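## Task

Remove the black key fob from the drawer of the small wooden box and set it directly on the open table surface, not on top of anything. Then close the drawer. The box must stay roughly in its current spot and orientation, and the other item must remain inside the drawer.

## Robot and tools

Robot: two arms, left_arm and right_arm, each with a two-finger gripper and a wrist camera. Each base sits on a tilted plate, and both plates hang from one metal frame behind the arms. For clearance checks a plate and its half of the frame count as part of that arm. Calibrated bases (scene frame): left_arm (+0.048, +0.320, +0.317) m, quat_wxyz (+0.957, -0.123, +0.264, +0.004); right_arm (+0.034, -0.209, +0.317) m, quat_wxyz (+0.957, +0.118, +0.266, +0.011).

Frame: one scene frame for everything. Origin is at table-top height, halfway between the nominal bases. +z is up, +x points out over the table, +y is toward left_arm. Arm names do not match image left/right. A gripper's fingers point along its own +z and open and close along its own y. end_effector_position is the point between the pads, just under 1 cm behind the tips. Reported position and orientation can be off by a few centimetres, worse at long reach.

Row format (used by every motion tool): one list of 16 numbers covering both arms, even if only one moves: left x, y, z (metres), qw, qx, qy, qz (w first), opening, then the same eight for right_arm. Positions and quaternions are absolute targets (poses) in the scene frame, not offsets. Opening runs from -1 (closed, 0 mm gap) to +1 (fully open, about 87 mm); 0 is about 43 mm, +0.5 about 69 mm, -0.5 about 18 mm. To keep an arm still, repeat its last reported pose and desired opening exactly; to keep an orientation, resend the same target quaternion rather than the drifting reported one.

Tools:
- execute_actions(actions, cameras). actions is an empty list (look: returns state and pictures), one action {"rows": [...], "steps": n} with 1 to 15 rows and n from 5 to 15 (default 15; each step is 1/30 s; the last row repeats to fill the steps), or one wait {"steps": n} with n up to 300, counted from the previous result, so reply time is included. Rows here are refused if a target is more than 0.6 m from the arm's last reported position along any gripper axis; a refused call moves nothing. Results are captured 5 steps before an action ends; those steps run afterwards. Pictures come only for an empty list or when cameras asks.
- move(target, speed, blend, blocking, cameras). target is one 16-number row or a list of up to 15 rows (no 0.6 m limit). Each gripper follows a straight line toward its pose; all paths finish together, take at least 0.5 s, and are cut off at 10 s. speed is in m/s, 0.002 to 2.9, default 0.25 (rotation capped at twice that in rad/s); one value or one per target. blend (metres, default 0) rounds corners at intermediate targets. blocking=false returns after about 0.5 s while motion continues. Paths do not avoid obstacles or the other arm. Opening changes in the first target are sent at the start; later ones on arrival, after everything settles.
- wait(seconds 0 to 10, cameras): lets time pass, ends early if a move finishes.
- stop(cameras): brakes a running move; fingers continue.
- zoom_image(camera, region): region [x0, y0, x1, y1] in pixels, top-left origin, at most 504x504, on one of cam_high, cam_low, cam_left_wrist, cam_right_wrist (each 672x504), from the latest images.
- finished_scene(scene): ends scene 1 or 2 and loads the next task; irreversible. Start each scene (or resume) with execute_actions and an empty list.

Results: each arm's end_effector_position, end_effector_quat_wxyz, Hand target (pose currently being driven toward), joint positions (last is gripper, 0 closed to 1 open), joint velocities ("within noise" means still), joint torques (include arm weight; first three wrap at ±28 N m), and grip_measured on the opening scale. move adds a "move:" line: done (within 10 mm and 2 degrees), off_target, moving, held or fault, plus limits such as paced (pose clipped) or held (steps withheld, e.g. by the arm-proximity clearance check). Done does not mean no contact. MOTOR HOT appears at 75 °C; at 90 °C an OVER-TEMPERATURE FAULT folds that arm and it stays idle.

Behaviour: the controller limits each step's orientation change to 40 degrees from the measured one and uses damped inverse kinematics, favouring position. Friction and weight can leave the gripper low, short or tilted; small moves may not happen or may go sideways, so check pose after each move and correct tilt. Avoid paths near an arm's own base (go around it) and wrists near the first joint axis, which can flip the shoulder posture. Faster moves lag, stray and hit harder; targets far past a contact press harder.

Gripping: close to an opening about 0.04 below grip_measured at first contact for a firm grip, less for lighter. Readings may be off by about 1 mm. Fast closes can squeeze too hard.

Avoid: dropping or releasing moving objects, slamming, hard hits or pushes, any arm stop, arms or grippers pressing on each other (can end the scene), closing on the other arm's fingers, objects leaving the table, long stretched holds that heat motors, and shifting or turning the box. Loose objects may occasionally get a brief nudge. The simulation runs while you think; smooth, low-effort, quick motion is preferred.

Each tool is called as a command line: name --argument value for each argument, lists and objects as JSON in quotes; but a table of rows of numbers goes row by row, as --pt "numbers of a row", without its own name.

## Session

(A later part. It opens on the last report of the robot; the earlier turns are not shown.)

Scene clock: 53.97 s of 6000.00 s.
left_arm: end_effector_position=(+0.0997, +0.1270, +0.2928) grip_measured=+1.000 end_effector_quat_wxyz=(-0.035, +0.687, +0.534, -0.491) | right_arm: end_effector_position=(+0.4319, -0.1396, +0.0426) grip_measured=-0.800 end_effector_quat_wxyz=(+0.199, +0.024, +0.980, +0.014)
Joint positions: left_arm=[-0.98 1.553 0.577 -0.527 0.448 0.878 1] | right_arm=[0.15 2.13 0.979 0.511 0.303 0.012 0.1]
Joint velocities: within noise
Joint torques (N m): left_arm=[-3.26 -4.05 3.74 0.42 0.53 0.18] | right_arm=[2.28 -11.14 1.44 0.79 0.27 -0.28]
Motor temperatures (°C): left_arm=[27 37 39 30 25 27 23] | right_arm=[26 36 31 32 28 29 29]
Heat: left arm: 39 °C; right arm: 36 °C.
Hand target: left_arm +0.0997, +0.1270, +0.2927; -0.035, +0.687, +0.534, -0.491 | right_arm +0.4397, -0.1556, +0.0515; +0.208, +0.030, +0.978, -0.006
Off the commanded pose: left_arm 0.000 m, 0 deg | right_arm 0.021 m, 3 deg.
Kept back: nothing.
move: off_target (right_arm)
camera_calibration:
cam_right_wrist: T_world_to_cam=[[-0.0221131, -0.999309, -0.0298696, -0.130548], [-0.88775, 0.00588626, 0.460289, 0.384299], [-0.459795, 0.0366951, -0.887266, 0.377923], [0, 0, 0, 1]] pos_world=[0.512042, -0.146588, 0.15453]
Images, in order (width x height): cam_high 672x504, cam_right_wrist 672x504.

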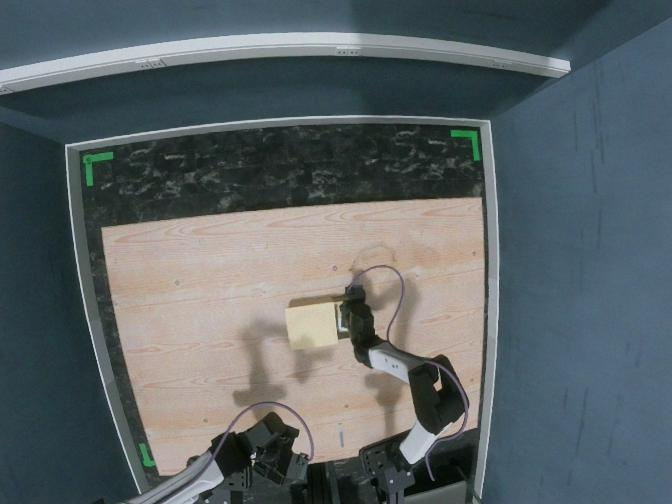

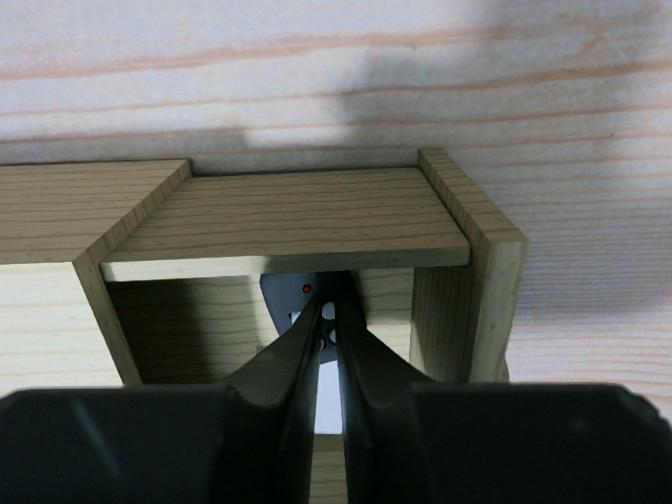

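move --target '[0.0997, 0.1270, 0.2928, -0.035, 0.687, 0.534, -0.491, 1, 0.434, -0.135, 0.105, 0.2078, 0.0299, 0.9776, -0.0064, -0.5]' --speed '[0.2]' --cameras '["cam_right_wrist", "cam_high"]'

zoom_image --camera "cam_right_wrist" --region '[140, 60, 540, 400]'

Scene clock: 55.23 s of 6000.00 s.
left_arm: end_effector_position=(+0.0997, +0.1270, +0.2928) grip_measured=+1.000 end_effector_quat_wxyz=(-0.035, +0.687, +0.534, -0.491) | right_arm: end_effector_position=(+0.4272, -0.1336, +0.0935) grip_measured=-0.500 end_effector_quat_wxyz=(+0.196, +0.021, +0.980, -0.005)
Joint positions: left_arm=[-0.98 1.553 0.577 -0.527 0.448 0.878 1] | right_arm=[0.229 1.95 0.908 0.378 0.401 0.052 0.25]
Joint velocities: within noise
Joint torques (N m): left_arm=[-3.21 -4.08 3.78 0.43 0.54 0.18] | right_arm=[4.68 -10.58 2.26 0.8 0.15 0]
Motor temperatures (°C): left_arm=[27 37 39 30 25 27 23] | right_arm=[26 37 31 32 28 29 29]
Heat: left arm: 39 °C; right arm: 37 °C.
Hand target: left_arm +0.0997, +0.1270, +0.2927; -0.035, +0.687, +0.534, -0.491 | right_arm +0.4339, -0.1350, +0.1046; +0.208, +0.030, +0.978, -0.006
Off the commanded pose: left_arm 0.000 m, 0 deg | right_arm 0.013 m, 2 deg.
Kept back: nothing.
move: off_target (right_arm)
camera_calibration:
cam_right_wrist: T_world_to_cam=[[-0.0232121, -0.999701, 0.00764022, -0.126128], [-0.884429, 0.0240974, 0.466052, 0.3571], [-0.466097, 0.00406082, -0.884724, 0.418841], [0, 0, 0, 1]] pos_world=[0.508122, -0.136396, 0.205095]
Images, in order (width x height): cam_high 672x504, cam_right_wrist 672x504.

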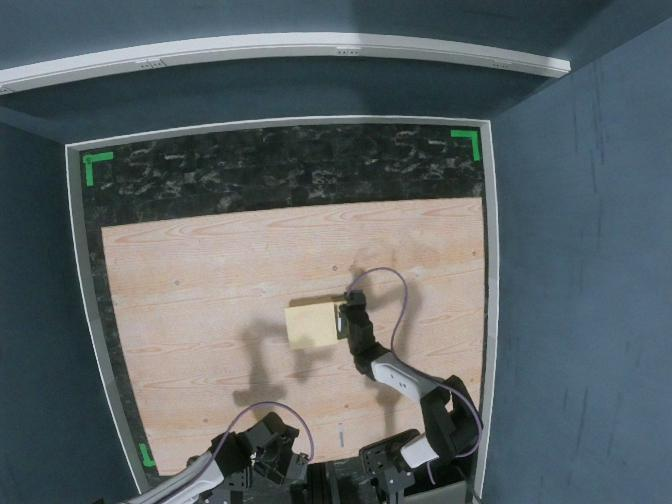

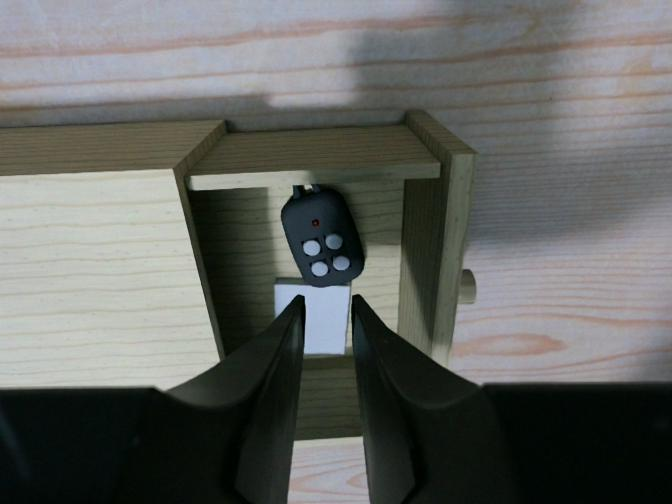

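Scaled by 1.260 from the camera's 672x504 image, which has a finer 960x720 frame.

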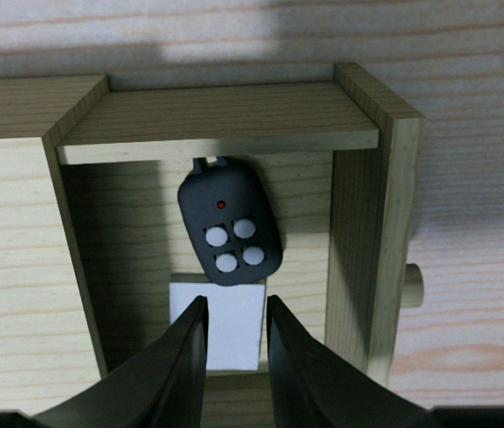

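move --target '[0.0997, 0.1270, 0.2928, -0.035, 0.687, 0.534, -0.491, 1, 0.430, -0.1325, 0.080, 0.2065, -0.0372, 0.9771, 0.0347, -0.06]' --speed '[0.15]' --cameras '["cam_right_wrist", "cam_high", "cam_low"]'

zoom_image --camera "cam_right_wrist" --region '[140, 60, 540, 400]'

Scene clock: 58.50 s of 6000.00 s.
left_arm: end_effector_position=(+0.0997, +0.1270, +0.2928) grip_measured=+1.000 end_effector_quat_wxyz=(-0.035, +0.687, +0.534, -0.491) | right_arm: end_effector_position=(+0.4328, -0.1308, +0.0860) grip_measured=-0.060 end_effector_quat_wxyz=(+0.206, -0.035, +0.977, +0.033)
Joint positions: left_arm=[-0.98 1.553 0.577 -0.527 0.448 0.878 1] | right_arm=[0.193 1.97 0.908 0.427 0.275 -0.074 0.47]
Joint velocities: within noise
Joint torques (N m): left_arm=[-3.18 -4.07 3.77 0.44 0.53 0.17] | right_arm=[2.77 -6.45 2.15 1.13 -0.11 -0.19]
Motor temperatures (°C): left_arm=[27 37 39 30 25 27 23] | right_arm=[26 37 31 32 28 29 29]
Heat: left arm: 39 °C; right arm: 37 °C.
Hand target: left_arm +0.0997, +0.1270, +0.2927; -0.035, +0.687, +0.534, -0.491 | right_arm +0.4298, -0.1325, +0.0802; +0.206, -0.037, +0.977, +0.035
Off the commanded pose: left_arm 0.000 m, 0 deg | right_arm 0.007 m, 0 deg.
Kept back: nothing.
move: done
camera_calibration:
cam_right_wrist: T_world_to_cam=[[0.102148, -0.993793, -0.0440648, -0.17218], [-0.889753, -0.111084, 0.442719, 0.352152], [-0.444866, -0.00601612, -0.895577, 0.405303], [0, 0, 0, 1]] pos_world=[0.511221, -0.129555, 0.199489]
Images, in order (width x height): cam_high 672x504, cam_low 672x504, cam_right_wrist 672x504.

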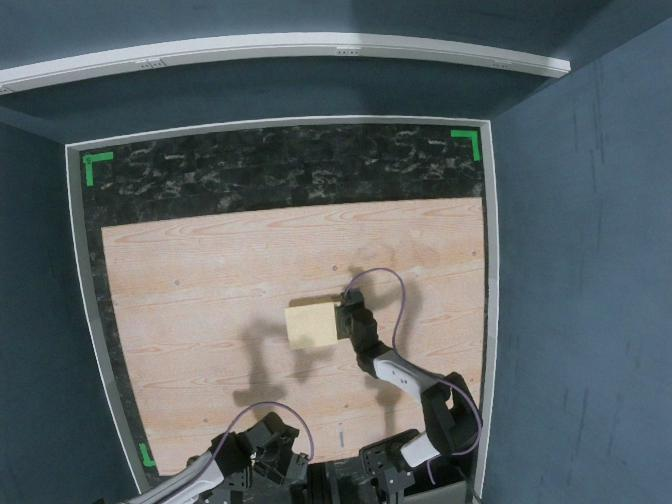

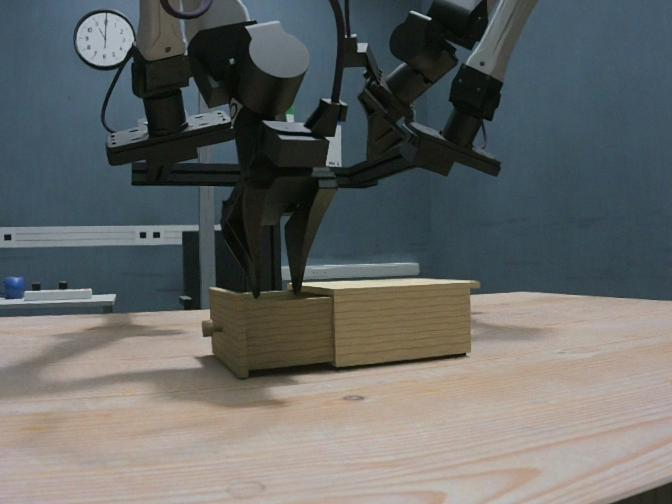

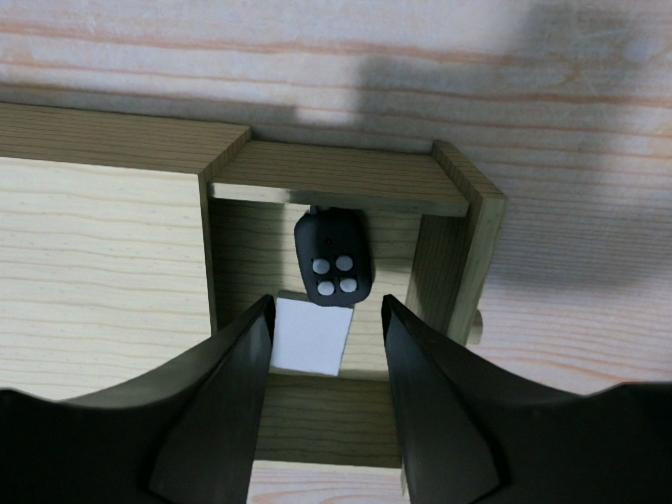

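Scaled by 1.260 from the camera's 672x504 image, which has a finer 960x720 frame.

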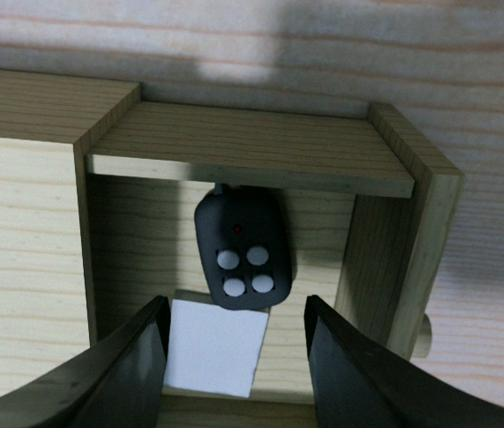

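move --target '[0.0997, 0.1270, 0.2928, -0.035, 0.687, 0.534, -0.491, 1, 0.425, -0.1335, 0.028, 0.2063, -0.0208, 0.9770, 0.0490, -0.06]' --speed '[0.08]' --cameras '["cam_right_wrist", "cam_high", "cam_low"]'

zoom_image --camera "cam_right_wrist" --region '[140, 160, 540, 460]'

Scene clock: 60.40 s of 6000.00 s.
left_arm: end_effector_position=(+0.0997, +0.1270, +0.2928) grip_measured=+1.000 end_effector_quat_wxyz=(-0.035, +0.687, +0.534, -0.491) | right_arm: end_effector_position=(+0.4184, -0.1280, +0.0334) grip_measured=-0.060 end_effector_quat_wxyz=(+0.196, -0.026, +0.979, +0.053)
Joint positions: left_arm=[-0.98 1.553 0.577 -0.527 0.448 0.878 1] | right_arm=[0.139 2.16 0.95 0.561 0.198 -0.075 0.47]
Joint velocities: within noise
Joint torques (N m): left_arm=[-3.21 -4.07 3.73 0.42 0.53 0.18] | right_arm=[2.21 -6.45 3.14 1.19 -0.11 -0.22]
Motor temperatures (°C): left_arm=[27 37 39 30 25 27 23] | right_arm=[26 37 31 32 28 29 29]
Heat: left arm: 39 °C; right arm: 37 °C.
Hand target: left_arm +0.0997, +0.1270, +0.2927; -0.035, +0.687, +0.534, -0.491 | right_arm +0.4247, -0.1336, +0.0284; +0.206, -0.021, +0.977, +0.049
Off the commanded pose: left_arm 0.000 m, 0 deg | right_arm 0.010 m, 1 deg.
Kept back: nothing.
move: done
camera_calibration:
cam_right_wrist: T_world_to_cam=[[0.0919738, -0.991923, -0.0873482, -0.164306], [-0.880385, -0.12199, 0.458301, 0.3571], [-0.465255, 0.0347483, -0.884494, 0.365105], [0, 0, 0, 1]] pos_world=[0.499365, -0.132103, 0.144922]
Images, in order (width x height): cam_high 672x504, cam_low 672x504, cam_right_wrist 672x504.

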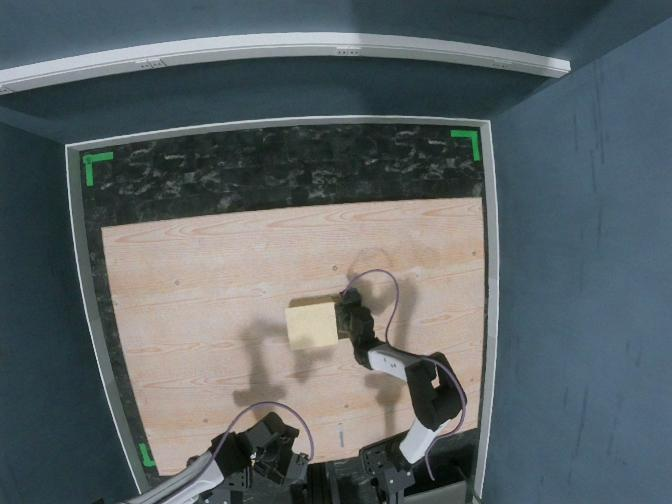

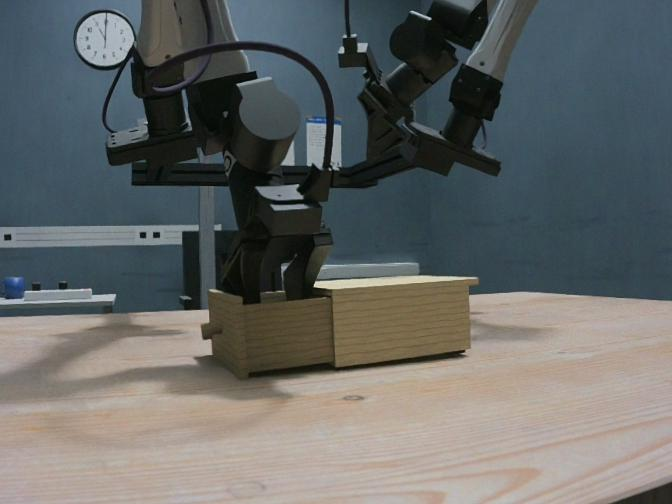

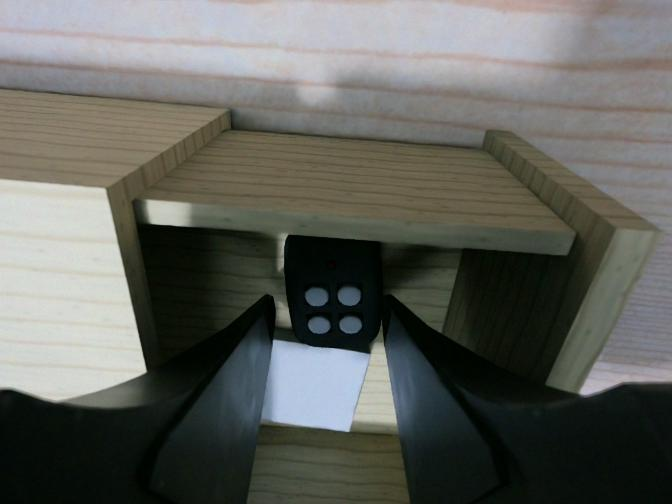

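Scaled by 1.260 from the camera's 672x504 image, which has a finer 960x720 frame.

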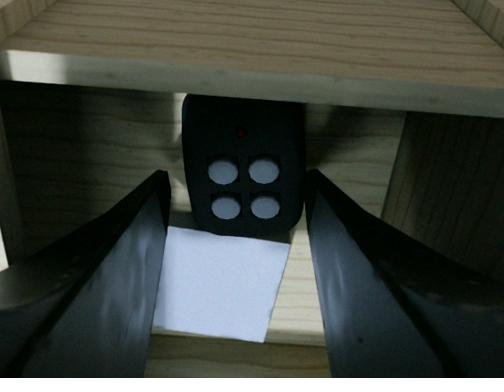

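move --target '[0.0997, 0.1270, 0.2928, -0.035, 0.687, 0.534, -0.491, 1, 0.425, -0.1335, 0.028, 0.2063, -0.0208, 0.9770, 0.0490, -0.3]' --speed '[0.08]' --cameras '["cam_right_wrist"]'

zoom_image --camera "cam_right_wrist" --region '[140, 160, 540, 460]'

Scene clock: 61.47 s of 6000.00 s.
left_arm: end_effector_position=(+0.0997, +0.1270, +0.2928) grip_measured=+1.000 end_effector_quat_wxyz=(-0.035, +0.687, +0.534, -0.491) | right_arm: end_effector_position=(+0.4189, -0.1284, +0.0333) grip_measured=-0.181 end_effector_quat_wxyz=(+0.197, -0.026, +0.979, +0.053)
Joint positions: left_arm=[-0.98 1.553 0.577 -0.527 0.448 0.878 1] | right_arm=[0.138 2.16 0.95 0.564 0.196 -0.075 0.41]
Joint velocities: within noise
Joint torques (N m): left_arm=[-3.23 -4.05 3.82 0.42 0.55 0.18] | right_arm=[2.35 -6.45 3.12 1.12 -0.11 -0.21]
Motor temperatures (°C): left_arm=[27 37 39 30 25 27 23] | right_arm=[26 37 31 32 28 29 29]
Heat: left arm: 39 °C; right arm: 37 °C.
Hand target: left_arm +0.0997, +0.1270, +0.2927; -0.035, +0.687, +0.534, -0.491 | right_arm +0.4246, -0.1337, +0.0282; +0.206, -0.021, +0.977, +0.049
Off the commanded pose: left_arm 0.000 m, 0 deg | right_arm 0.010 m, 1 deg.
Kept back: nothing.
move: done
camera_calibration:
cam_right_wrist: T_world_to_cam=[[0.0907572, -0.991986, -0.0879081, -0.164242], [-0.88142, -0.1211, 0.456545, 0.358191], [-0.463532, 0.0360492, -0.885347, 0.364699], [0, 0, 0, 1]] pos_world=[0.499672, -0.132696, 0.144916]
Images, in order (width x height): cam_right_wrist 672x504.

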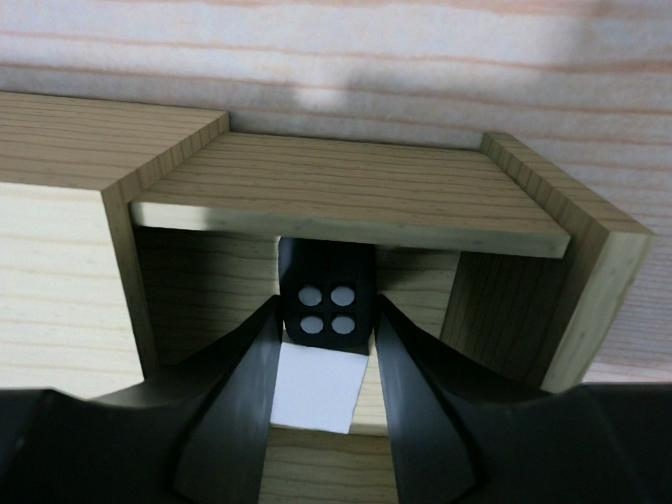

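Scaled by 1.260 from the camera's 672x504 image, which has a finer 960x720 frame.

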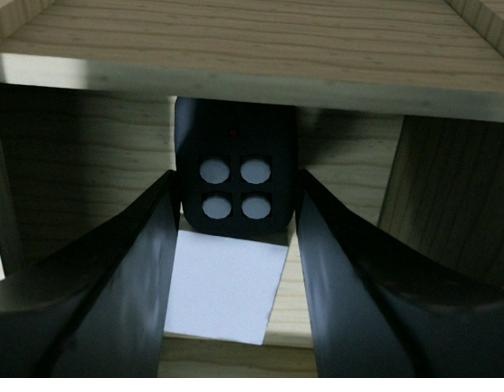

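move --pt "0.0997 0.1270 0.2928 -0.035 0.687 0.534 -0.491 1 0.421 -0.1335 0.055 0.2063 -0.0208 0.9770 0.0490 -0.3" --pt "0.0997 0.1270 0.2928 -0.035 0.687 0.534 -0.491 1 0.419 -0.136 0.14 0.2063 -0.0208 0.9770 0.0490 -0.3" --speed '[0.08, 0.15]' --cameras '["cam_right_wrist", "cam_high", "cam_low"]'

Scene clock: 63.87 s of 6000.00 s.
left_arm: end_effector_position=(+0.0997, +0.1270, +0.2928) grip_measured=+1.000 end_effector_quat_wxyz=(-0.035, +0.687, +0.534, -0.491) | right_arm: end_effector_position=(+0.4125, -0.1368, +0.1288) grip_measured=-0.181 end_effector_quat_wxyz=(+0.193, -0.027, +0.980, +0.049)
Joint positions: left_arm=[-0.98 1.553 0.577 -0.527 0.448 0.878 1] | right_arm=[0.209 1.769 0.801 0.301 0.261 -0.032 0.41]
Joint velocities: within noise
Joint torques (N m): left_arm=[-3.19 -4.04 3.78 0.44 0.53 0.17] | right_arm=[4.46 -9.89 2.78 0.84 0.07 -0.03]
Motor temperatures (°C): left_arm=[27 37 39 30 25 27 23] | right_arm=[26 37 31 32 28 29 29]
Heat: left arm: 39 °C; right arm: 37 °C.
Hand target: left_arm +0.0997, +0.1270, +0.2927; -0.035, +0.687, +0.534, -0.491 | right_arm +0.4190, -0.1359, +0.1396; +0.206, -0.021, +0.977, +0.049
Off the commanded pose: left_arm 0.000 m, 0 deg | right_arm 0.013 m, 2 deg.
Kept back: nothing.
move: off_target (right_arm)
camera_calibration:
cam_right_wrist: T_world_to_cam=[[0.0914634, -0.992667, -0.0790377, -0.165153], [-0.877197, -0.117883, 0.465434, 0.305428], [-0.471338, 0.0267615, -0.881546, 0.448125], [0, 0, 0, 1]] pos_world=[0.494245, -0.139929, 0.239833]
Images, in order (width x height): cam_high 672x504, cam_low 672x504, cam_right_wrist 672x504.

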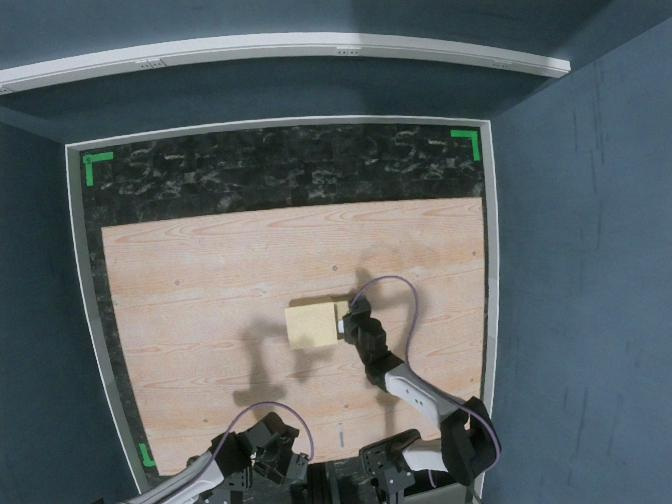

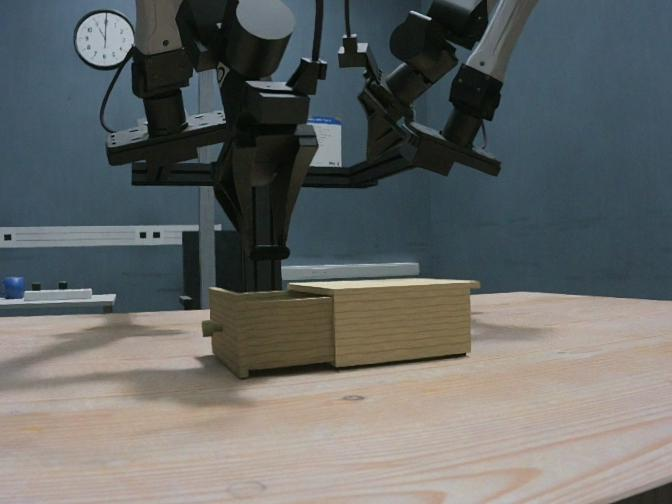

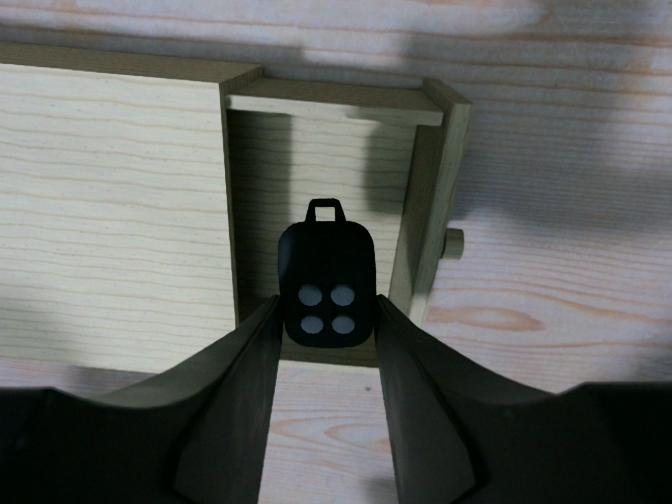

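move --pt "0.0997 0.1270 0.2928 -0.035 0.687 0.534 -0.491 1 0.410 -0.30 0.12 0.2063 -0.0208 0.9770 0.0490 -0.3" --pt "0.0997 0.1270 0.2928 -0.035 0.687 0.534 -0.491 1 0.400 -0.335 0.035 0.2063 -0.0208 0.9770 0.0490 -0.3" --speed '[0.3, 0.15]' --blend '[0.03, 0]' --cameras '["cam_right_wrist", "cam_high", "cam_low"]'

Scene clock: 66.13 s of 6000.00 s.
left_arm: end_effector_position=(+0.0997, +0.1270, +0.2928) grip_measured=+1.000 end_effector_quat_wxyz=(-0.035, +0.687, +0.534, -0.491) | right_arm: end_effector_position=(+0.3946, -0.3326, +0.0382) grip_measured=-0.181 end_effector_quat_wxyz=(+0.195, -0.016, +0.979, +0.049)
Joint positions: left_arm=[-0.98 1.553 0.577 -0.527 0.448 0.878 1] | right_arm=[-0.423 2.009 0.913 0.442 -0.241 -0.394 0.41]
Joint velocities: within noise
Joint torques (N m): left_arm=[-3.21 -4.07 3.78 0.43 0.54 0.18] | right_arm=[-0.14 -6.69 3.26 0.96 -0.32 -0.22]
Motor temperatures (°C): left_arm=[27 37 39 30 25 27 23] | right_arm=[26 37 31 32 28 29 29]
Heat: left arm: 39 °C; right arm: 37 °C.
Hand target: left_arm +0.0997, +0.1270, +0.2927; -0.035, +0.687, +0.534, -0.491 | right_arm +0.3998, -0.3350, +0.0352; +0.206, -0.021, +0.977, +0.049
Off the commanded pose: left_arm 0.000 m, 0 deg | right_arm 0.007 m, 1 deg.
Kept back: nothing.
move: done
camera_calibration:
cam_right_wrist: T_world_to_cam=[[0.0693797, -0.99411, -0.0832602, -0.356608], [-0.881703, -0.10015, 0.461053, 0.316712], [-0.466676, 0.041423, -0.883458, 0.368141], [0, 0, 0, 1]] pos_world=[0.47579, -0.338039, 0.149525]
Images, in order (width x height): cam_high 672x504, cam_low 672x504, cam_right_wrist 672x504.

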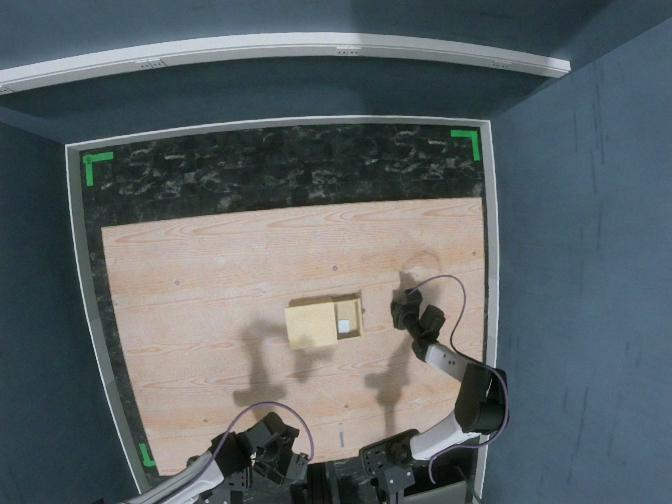

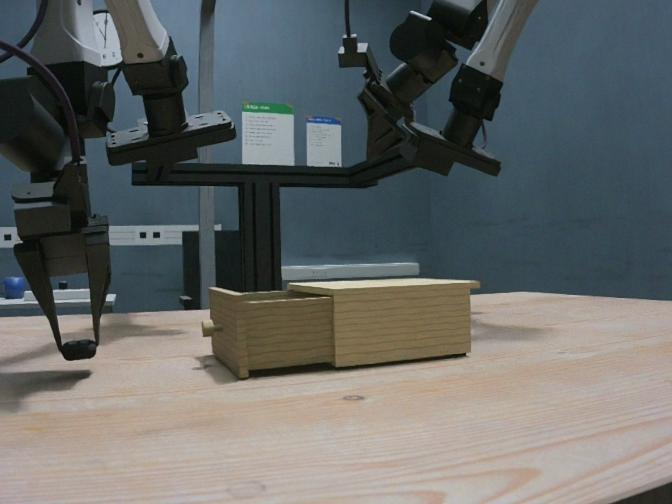

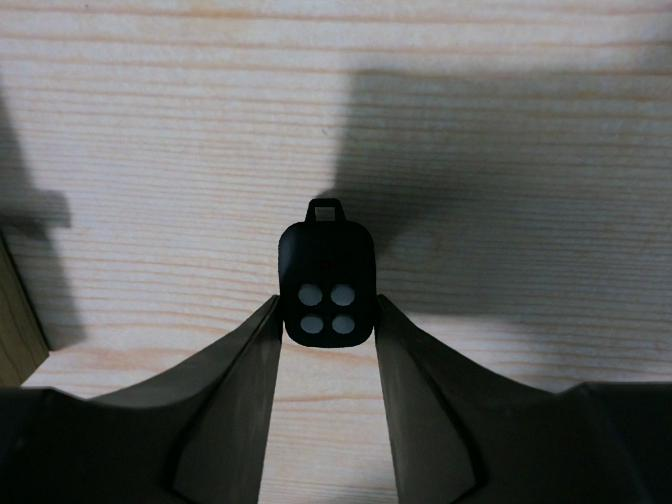

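zoom_image --camera "cam_low" --region '[0, 200, 240, 400]'

move --target '[0.0997, 0.1270, 0.2928, -0.035, 0.687, 0.534, -0.491, 1, 0.400, -0.335, 0.018, 0.2063, -0.0208, 0.9770, 0.0490, -0.3]' --speed '[0.04]' --cameras '["cam_right_wrist", "cam_low"]'

zoom_image --camera "cam_low" --region '[0, 200, 240, 400]'

Scaled by 2.100 from the camera's 672x504 image, which has a finer 960x720 frame.

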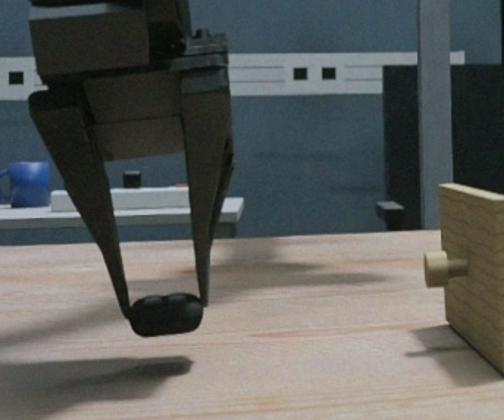

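Scene clock: 67.20 s of 6000.00 s.
left_arm: end_effector_position=(+0.0997, +0.1270, +0.2928) grip_measured=+1.000 end_effector_quat_wxyz=(-0.035, +0.687, +0.534, -0.491) | right_arm: end_effector_position=(+0.3935, -0.3318, +0.0213) grip_measured=-0.181 end_effector_quat_wxyz=(+0.193, -0.016, +0.980, +0.050)
Joint positions: left_arm=[-0.98 1.553 0.577 -0.527 0.448 0.878 1] | right_arm=[-0.423 2.078 0.946 0.472 -0.242 -0.394 0.41]
Joint velocities: within noise
Joint torques (N m): left_arm=[-3.22 -4.08 3.77 0.42 0.53 0.19] | right_arm=[-0.18 -6.86 3.11 1.03 -0.27 -0.29]
Motor temperatures (°C): left_arm=[27 37 39 30 25 27 23] | right_arm=[26 37 31 32 28 29 29]
Heat: left arm: 39 °C; right arm: 37 °C.
Hand target: left_arm +0.0997, +0.1270, +0.2927; -0.035, +0.687, +0.534, -0.491 | right_arm +0.3997, -0.3350, +0.0182; +0.206, -0.021, +0.977, +0.049
Off the commanded pose: left_arm 0.000 m, 0 deg | right_arm 0.008 m, 2 deg.
Kept back: nothing.
move: done
camera_calibration:
cam_right_wrist: T_world_to_cam=[[0.0697562, -0.993812, -0.0864436, -0.357159], [-0.879552, -0.102157, 0.464706, 0.322006], [-0.470661, 0.0436155, -0.881235, 0.354906], [0, 0, 0, 1]] pos_world=[0.475176, -0.337533, 0.132244]
Images, in order (width x height): cam_low 672x504, cam_right_wrist 672x504.

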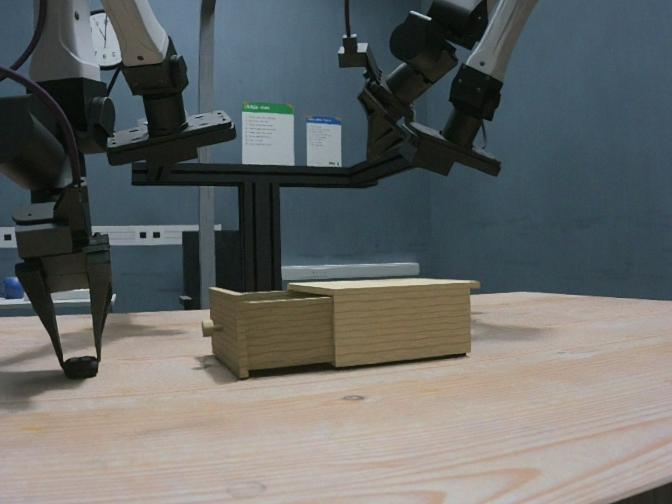

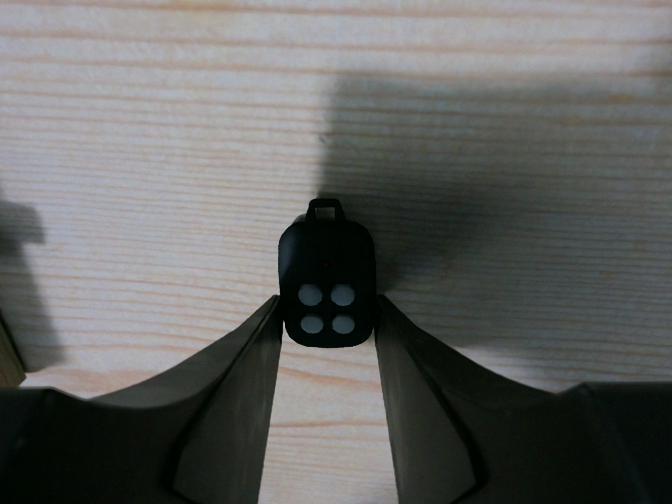

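Scaled by 2.100 from the camera's 672x504 image, which has a finer 960x720 frame.

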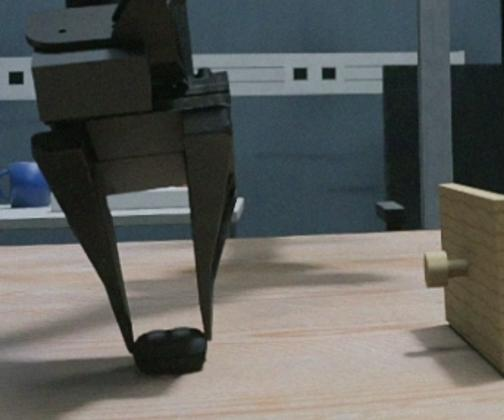

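move --target '[0.0997, 0.1270, 0.2928, -0.035, 0.687, 0.534, -0.491, 1, 0.400, -0.335, 0.012, 0.2063, -0.0208, 0.9770, 0.0490, -0.3]' --speed '[0.03]' --cameras '["cam_low"]'

zoom_image --camera "cam_low" --region '[0, 300, 160, 400]'

Scene clock: 68.13 s of 6000.00 s.
left_arm: end_effector_position=(+0.0997, +0.1270, +0.2928) grip_measured=+1.000 end_effector_quat_wxyz=(-0.035, +0.687, +0.534, -0.491) | right_arm: end_effector_position=(+0.3935, -0.3317, +0.0206) grip_measured=-0.181 end_effector_quat_wxyz=(+0.193, -0.016, +0.980, +0.051)
Joint positions: left_arm=[-0.98 1.553 0.577 -0.527 0.448 0.878 1] | right_arm=[-0.423 2.08 0.947 0.474 -0.243 -0.394 0.41]
Joint velocities: within noise
Joint torques (N m): left_arm=[-3.21 -4.07 3.77 0.42 0.54 0.18] | right_arm=[-0.23 -5.24 4.16 1.14 -0.32 -0.3]
Motor temperatures (°C): left_arm=[27 37 39 30 25 27 23] | right_arm=[26 37 31 32 28 29 29]
Heat: left arm: 39 °C; right arm: 37 °C.
Hand target: left_arm +0.0997, +0.1270, +0.2927; -0.035, +0.687, +0.534, -0.491 | right_arm +0.3996, -0.3350, +0.0126; +0.206, -0.021, +0.977, +0.049
Off the commanded pose: left_arm 0.000 m, 0 deg | right_arm 0.011 m, 2 deg.
Kept back: nothing.
move: off_target (right_arm)
Images, in order (width x height): cam_low 672x504.

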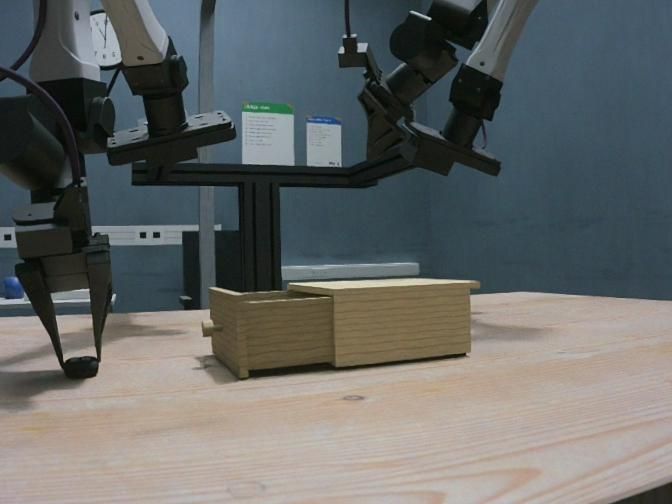

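Scaled by 3.150 from the camera's 672x504 image, which has a finer 960x720 frame.

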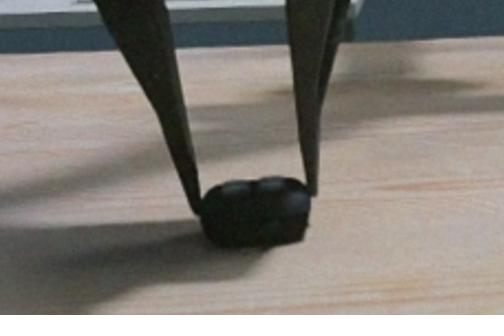

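move --pt "0.0997 0.1270 0.2928 -0.035 0.687 0.534 -0.491 1 0.398 -0.334 0.017 0.2063 -0.0208 0.9770 0.0490 -0.02" --pt "0.0997 0.1270 0.2928 -0.035 0.687 0.534 -0.491 1 0.398 -0.334 0.11 0.2063 -0.0208 0.9770 0.0490 -0.02" --speed '[0.03, 0.15]' --cameras '["cam_right_wrist", "cam_low", "cam_high"]'

zoom_image --camera "cam_high" --region '[260, 270, 440, 390]'

Scene clock: 70.43 s of 6000.00 s.
left_arm: end_effector_position=(+0.0997, +0.1270, +0.2928) grip_measured=+1.000 end_effector_quat_wxyz=(-0.035, +0.687, +0.534, -0.491) | right_arm: end_effector_position=(+0.3927, -0.3316, +0.0997) grip_measured=-0.020 end_effector_quat_wxyz=(+0.194, -0.016, +0.980, +0.051)
Joint positions: left_arm=[-0.98 1.553 0.577 -0.527 0.448 0.878 1] | right_arm=[-0.423 1.752 0.822 0.271 -0.243 -0.394 0.49]
Joint velocities: within noise
Joint torques (N m): left_arm=[-3.19 -4.1 3.77 0.42 0.54 0.17] | right_arm=[-0.09 -10.56 2.35 0.74 -0.27 -0.26]
Motor temperatures (°C): left_arm=[27 37 39 30 25 27 23] | right_arm=[26 37 31 32 28 29 29]
Heat: left arm: 39 °C; right arm: 37 °C.
Hand target: left_arm +0.0997, +0.1270, +0.2927; -0.035, +0.687, +0.534, -0.491 | right_arm +0.3980, -0.3341, +0.1096; +0.206, -0.021, +0.977, +0.049
Off the commanded pose: left_arm 0.000 m, 0 deg | right_arm 0.012 m, 2 deg.
Kept back: nothing.
move: off_target (right_arm)
camera_calibration:
cam_right_wrist: T_world_to_cam=[[0.0701396, -0.993742, -0.0869311, -0.350167], [-0.880201, -0.10266, 0.463366, 0.285181], [-0.46939, 0.0440165, -0.881893, 0.42332], [0, 0, 0, 1]] pos_world=[0.474279, -0.337332, 0.21074]
Images, in order (width x height): cam_high 672x504, cam_low 672x504, cam_right_wrist 672x504.

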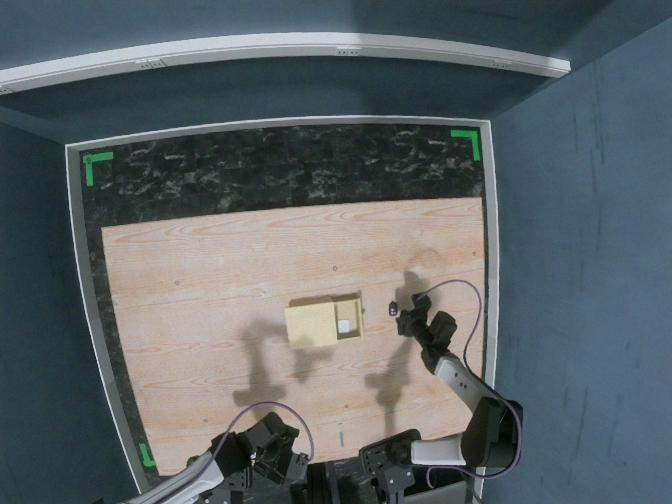

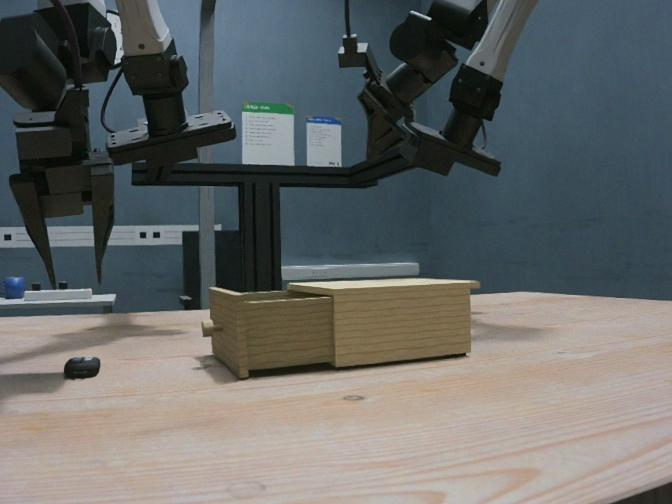

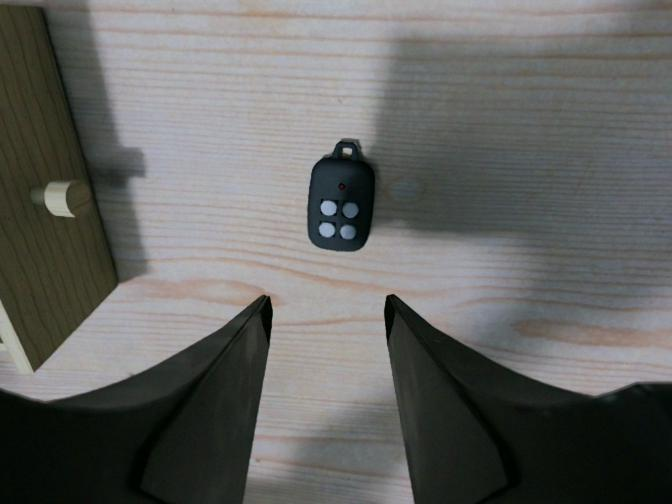

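Scaled by 2.800 from the camera's 672x504 image, which has a finer 960x720 frame.

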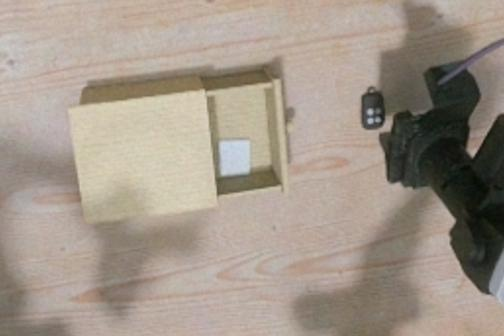

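move --pt "0.0997 0.1270 0.2928 -0.035 0.687 0.534 -0.491 1 0.403 -0.252 0.09 0.2053 0.0325 0.9661 0.1530 -0.95" --pt "0.0997 0.1270 0.2928 -0.035 0.687 0.534 -0.491 1 0.403 -0.248 0.029 0.2053 0.0325 0.9661 0.1530 -0.95" --speed '[0.2, 0.15]' --cameras '["cam_right_wrist", "cam_low", "cam_high"]'

zoom_image --camera "cam_low" --region '[100, 200, 340, 400]'

Scene clock: 74.70 s of 6000.00 s.
left_arm: end_effector_position=(+0.0997, +0.1270, +0.2928) grip_measured=+1.000 end_effector_quat_wxyz=(-0.035, +0.687, +0.534, -0.491) | right_arm: end_effector_position=(+0.3983, -0.2509, +0.0318) grip_measured=-0.950 end_effector_quat_wxyz=(+0.197, +0.032, +0.969, +0.148)
Joint positions: left_arm=[-0.98 1.553 0.577 -0.527 0.448 0.878 1] | right_arm=[-0.301 2.068 0.89 0.507 -0.318 -0.194 0.025]
Joint velocities: within noise
Joint torques (N m): left_arm=[-3.21 -4.07 3.79 0.42 0.54 0.17] | right_arm=[1.37 -6.45 2.48 0.96 -0.35 -0.02]
Motor temperatures (°C): left_arm=[27 37 39 29 25 27 23] | right_arm=[26 38 31 32 28 29 29]
Heat: left arm: 39 °C; right arm: 38 °C.
Hand target: left_arm +0.0997, +0.1270, +0.2927; -0.035, +0.687, +0.534, -0.491 | right_arm +0.4028, -0.2480, +0.0292; +0.205, +0.032, +0.966, +0.153
Off the commanded pose: left_arm 0.000 m, 0 deg | right_arm 0.006 m, 1 deg.
Kept back: nothing.
move: done
camera_calibration:
cam_right_wrist: T_world_to_cam=[[0.0155259, -0.956067, -0.292737, -0.23855], [-0.888365, -0.147552, 0.434783, 0.322727], [-0.458876, 0.253307, -0.851627, 0.409886], [0, 0, 0, 1]] pos_world=[0.47849, -0.284278, 0.138921]
Images, in order (width x height): cam_high 672x504, cam_low 672x504, cam_right_wrist 672x504.

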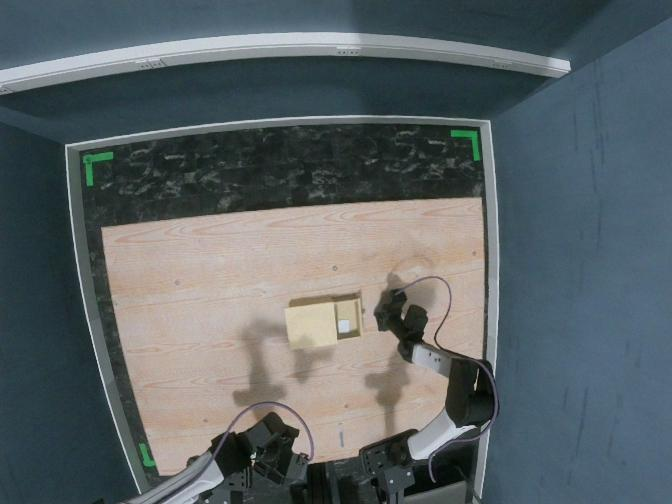

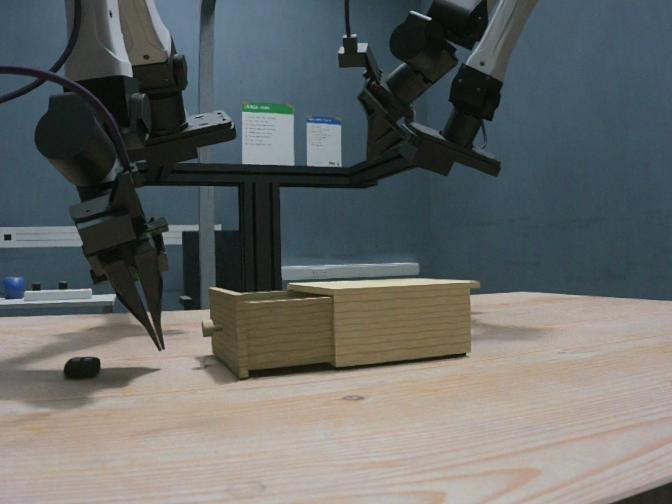

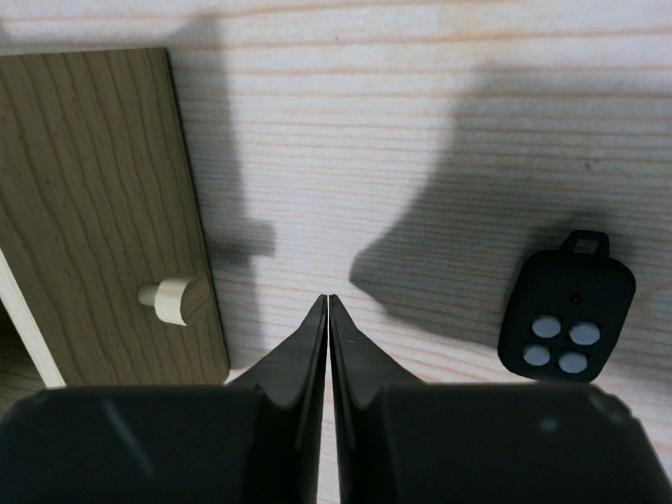

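Scaled by 2.100 from the camera's 672x504 image, which has a finer 960x720 frame.

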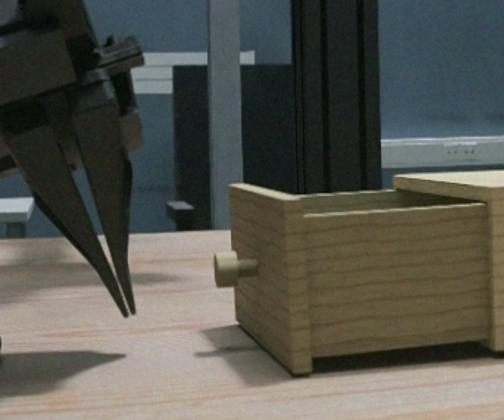

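move --target '[0.0997, 0.1270, 0.2928, -0.035, 0.687, 0.534, -0.491, 1, 0.402, -0.130, 0.029, 0.2053, 0.0325, 0.9661, 0.1530, -0.95]' --speed '[0.08]' --cameras '["cam_right_wrist", "cam_low", "cam_high"]'

zoom_image --camera "cam_high" --region '[260, 270, 440, 390]'

Scene clock: 77.03 s of 6000.00 s.
left_arm: end_effector_position=(+0.0997, +0.1270, +0.2928) grip_measured=+1.000 end_effector_quat_wxyz=(-0.035, +0.687, +0.534, -0.491) | right_arm: end_effector_position=(+0.4053, -0.1576, +0.0290) grip_measured=-0.950 end_effector_quat_wxyz=(+0.207, +0.036, +0.971, +0.113)
Joint positions: left_arm=[-0.98 1.553 0.577 -0.527 0.448 0.878 1] | right_arm=[-0.006 2.142 0.851 0.68 -0.014 -0.019 0.025]
Joint velocities: within noise
Joint torques (N m): left_arm=[-3.25 -4.04 3.78 0.43 0.54 0.18] | right_arm=[6.26 -5.78 1.47 1 -0.7 0.14]
Motor temperatures (°C): left_arm=[27 37 39 29 25 27 23] | right_arm=[26 38 31 32 28 29 29]
Heat: left arm: 39 °C; right arm: 38 °C.
Hand target: left_arm +0.0997, +0.1270, +0.2927; -0.035, +0.687, +0.534, -0.491 | right_arm +0.4012, -0.1308, +0.0301; +0.204, +0.032, +0.966, +0.153
Off the commanded pose: left_arm 0.000 m, 0 deg | right_arm 0.028 m, 5 deg.
Kept back: nothing.
move: off_target (right_arm)
camera_calibration:
cam_right_wrist: T_world_to_cam=[[-0.00364305, -0.97365, -0.228017, -0.147132], [-0.898134, -0.097076, 0.428872, 0.355974], [-0.439707, 0.206352, -0.874115, 0.372537], [0, 0, 0, 1]] pos_world=[0.482983, -0.185572, 0.139424]
Images, in order (width x height): cam_high 672x504, cam_low 672x504, cam_right_wrist 672x504.

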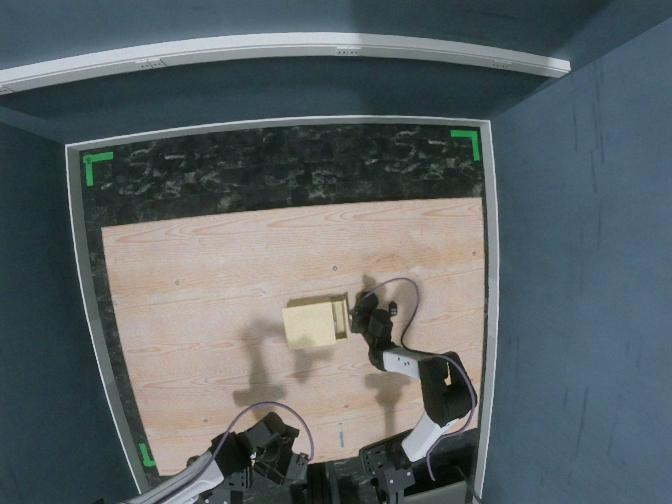

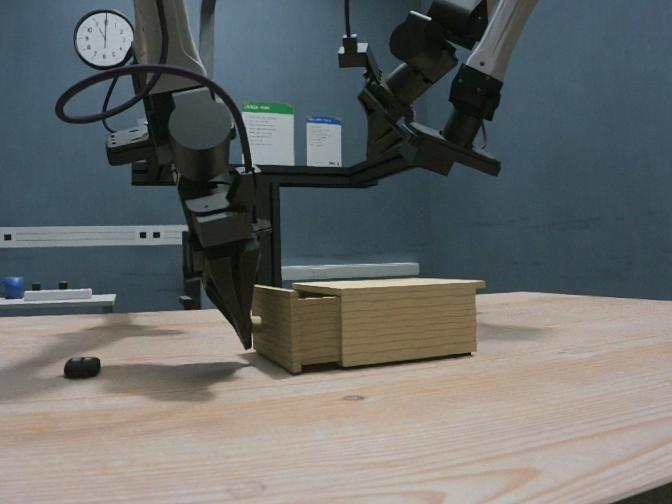

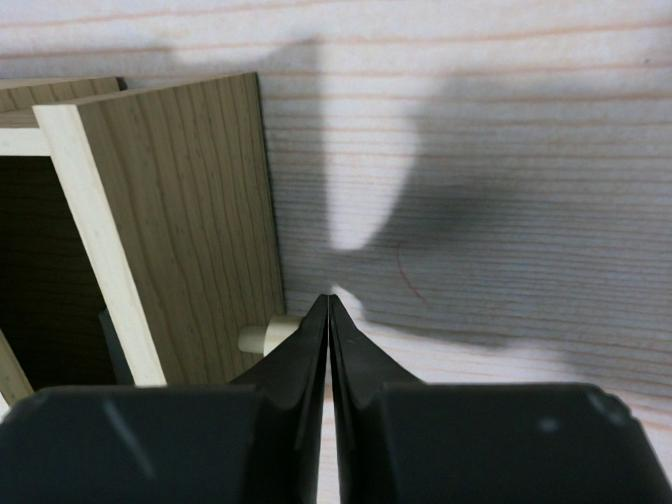

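Scaled by 2.800 from the camera's 672x504 image, which has a finer 960x720 frame.

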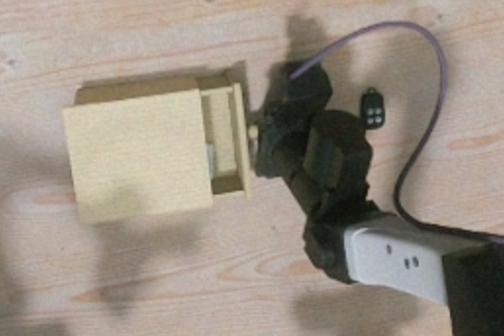

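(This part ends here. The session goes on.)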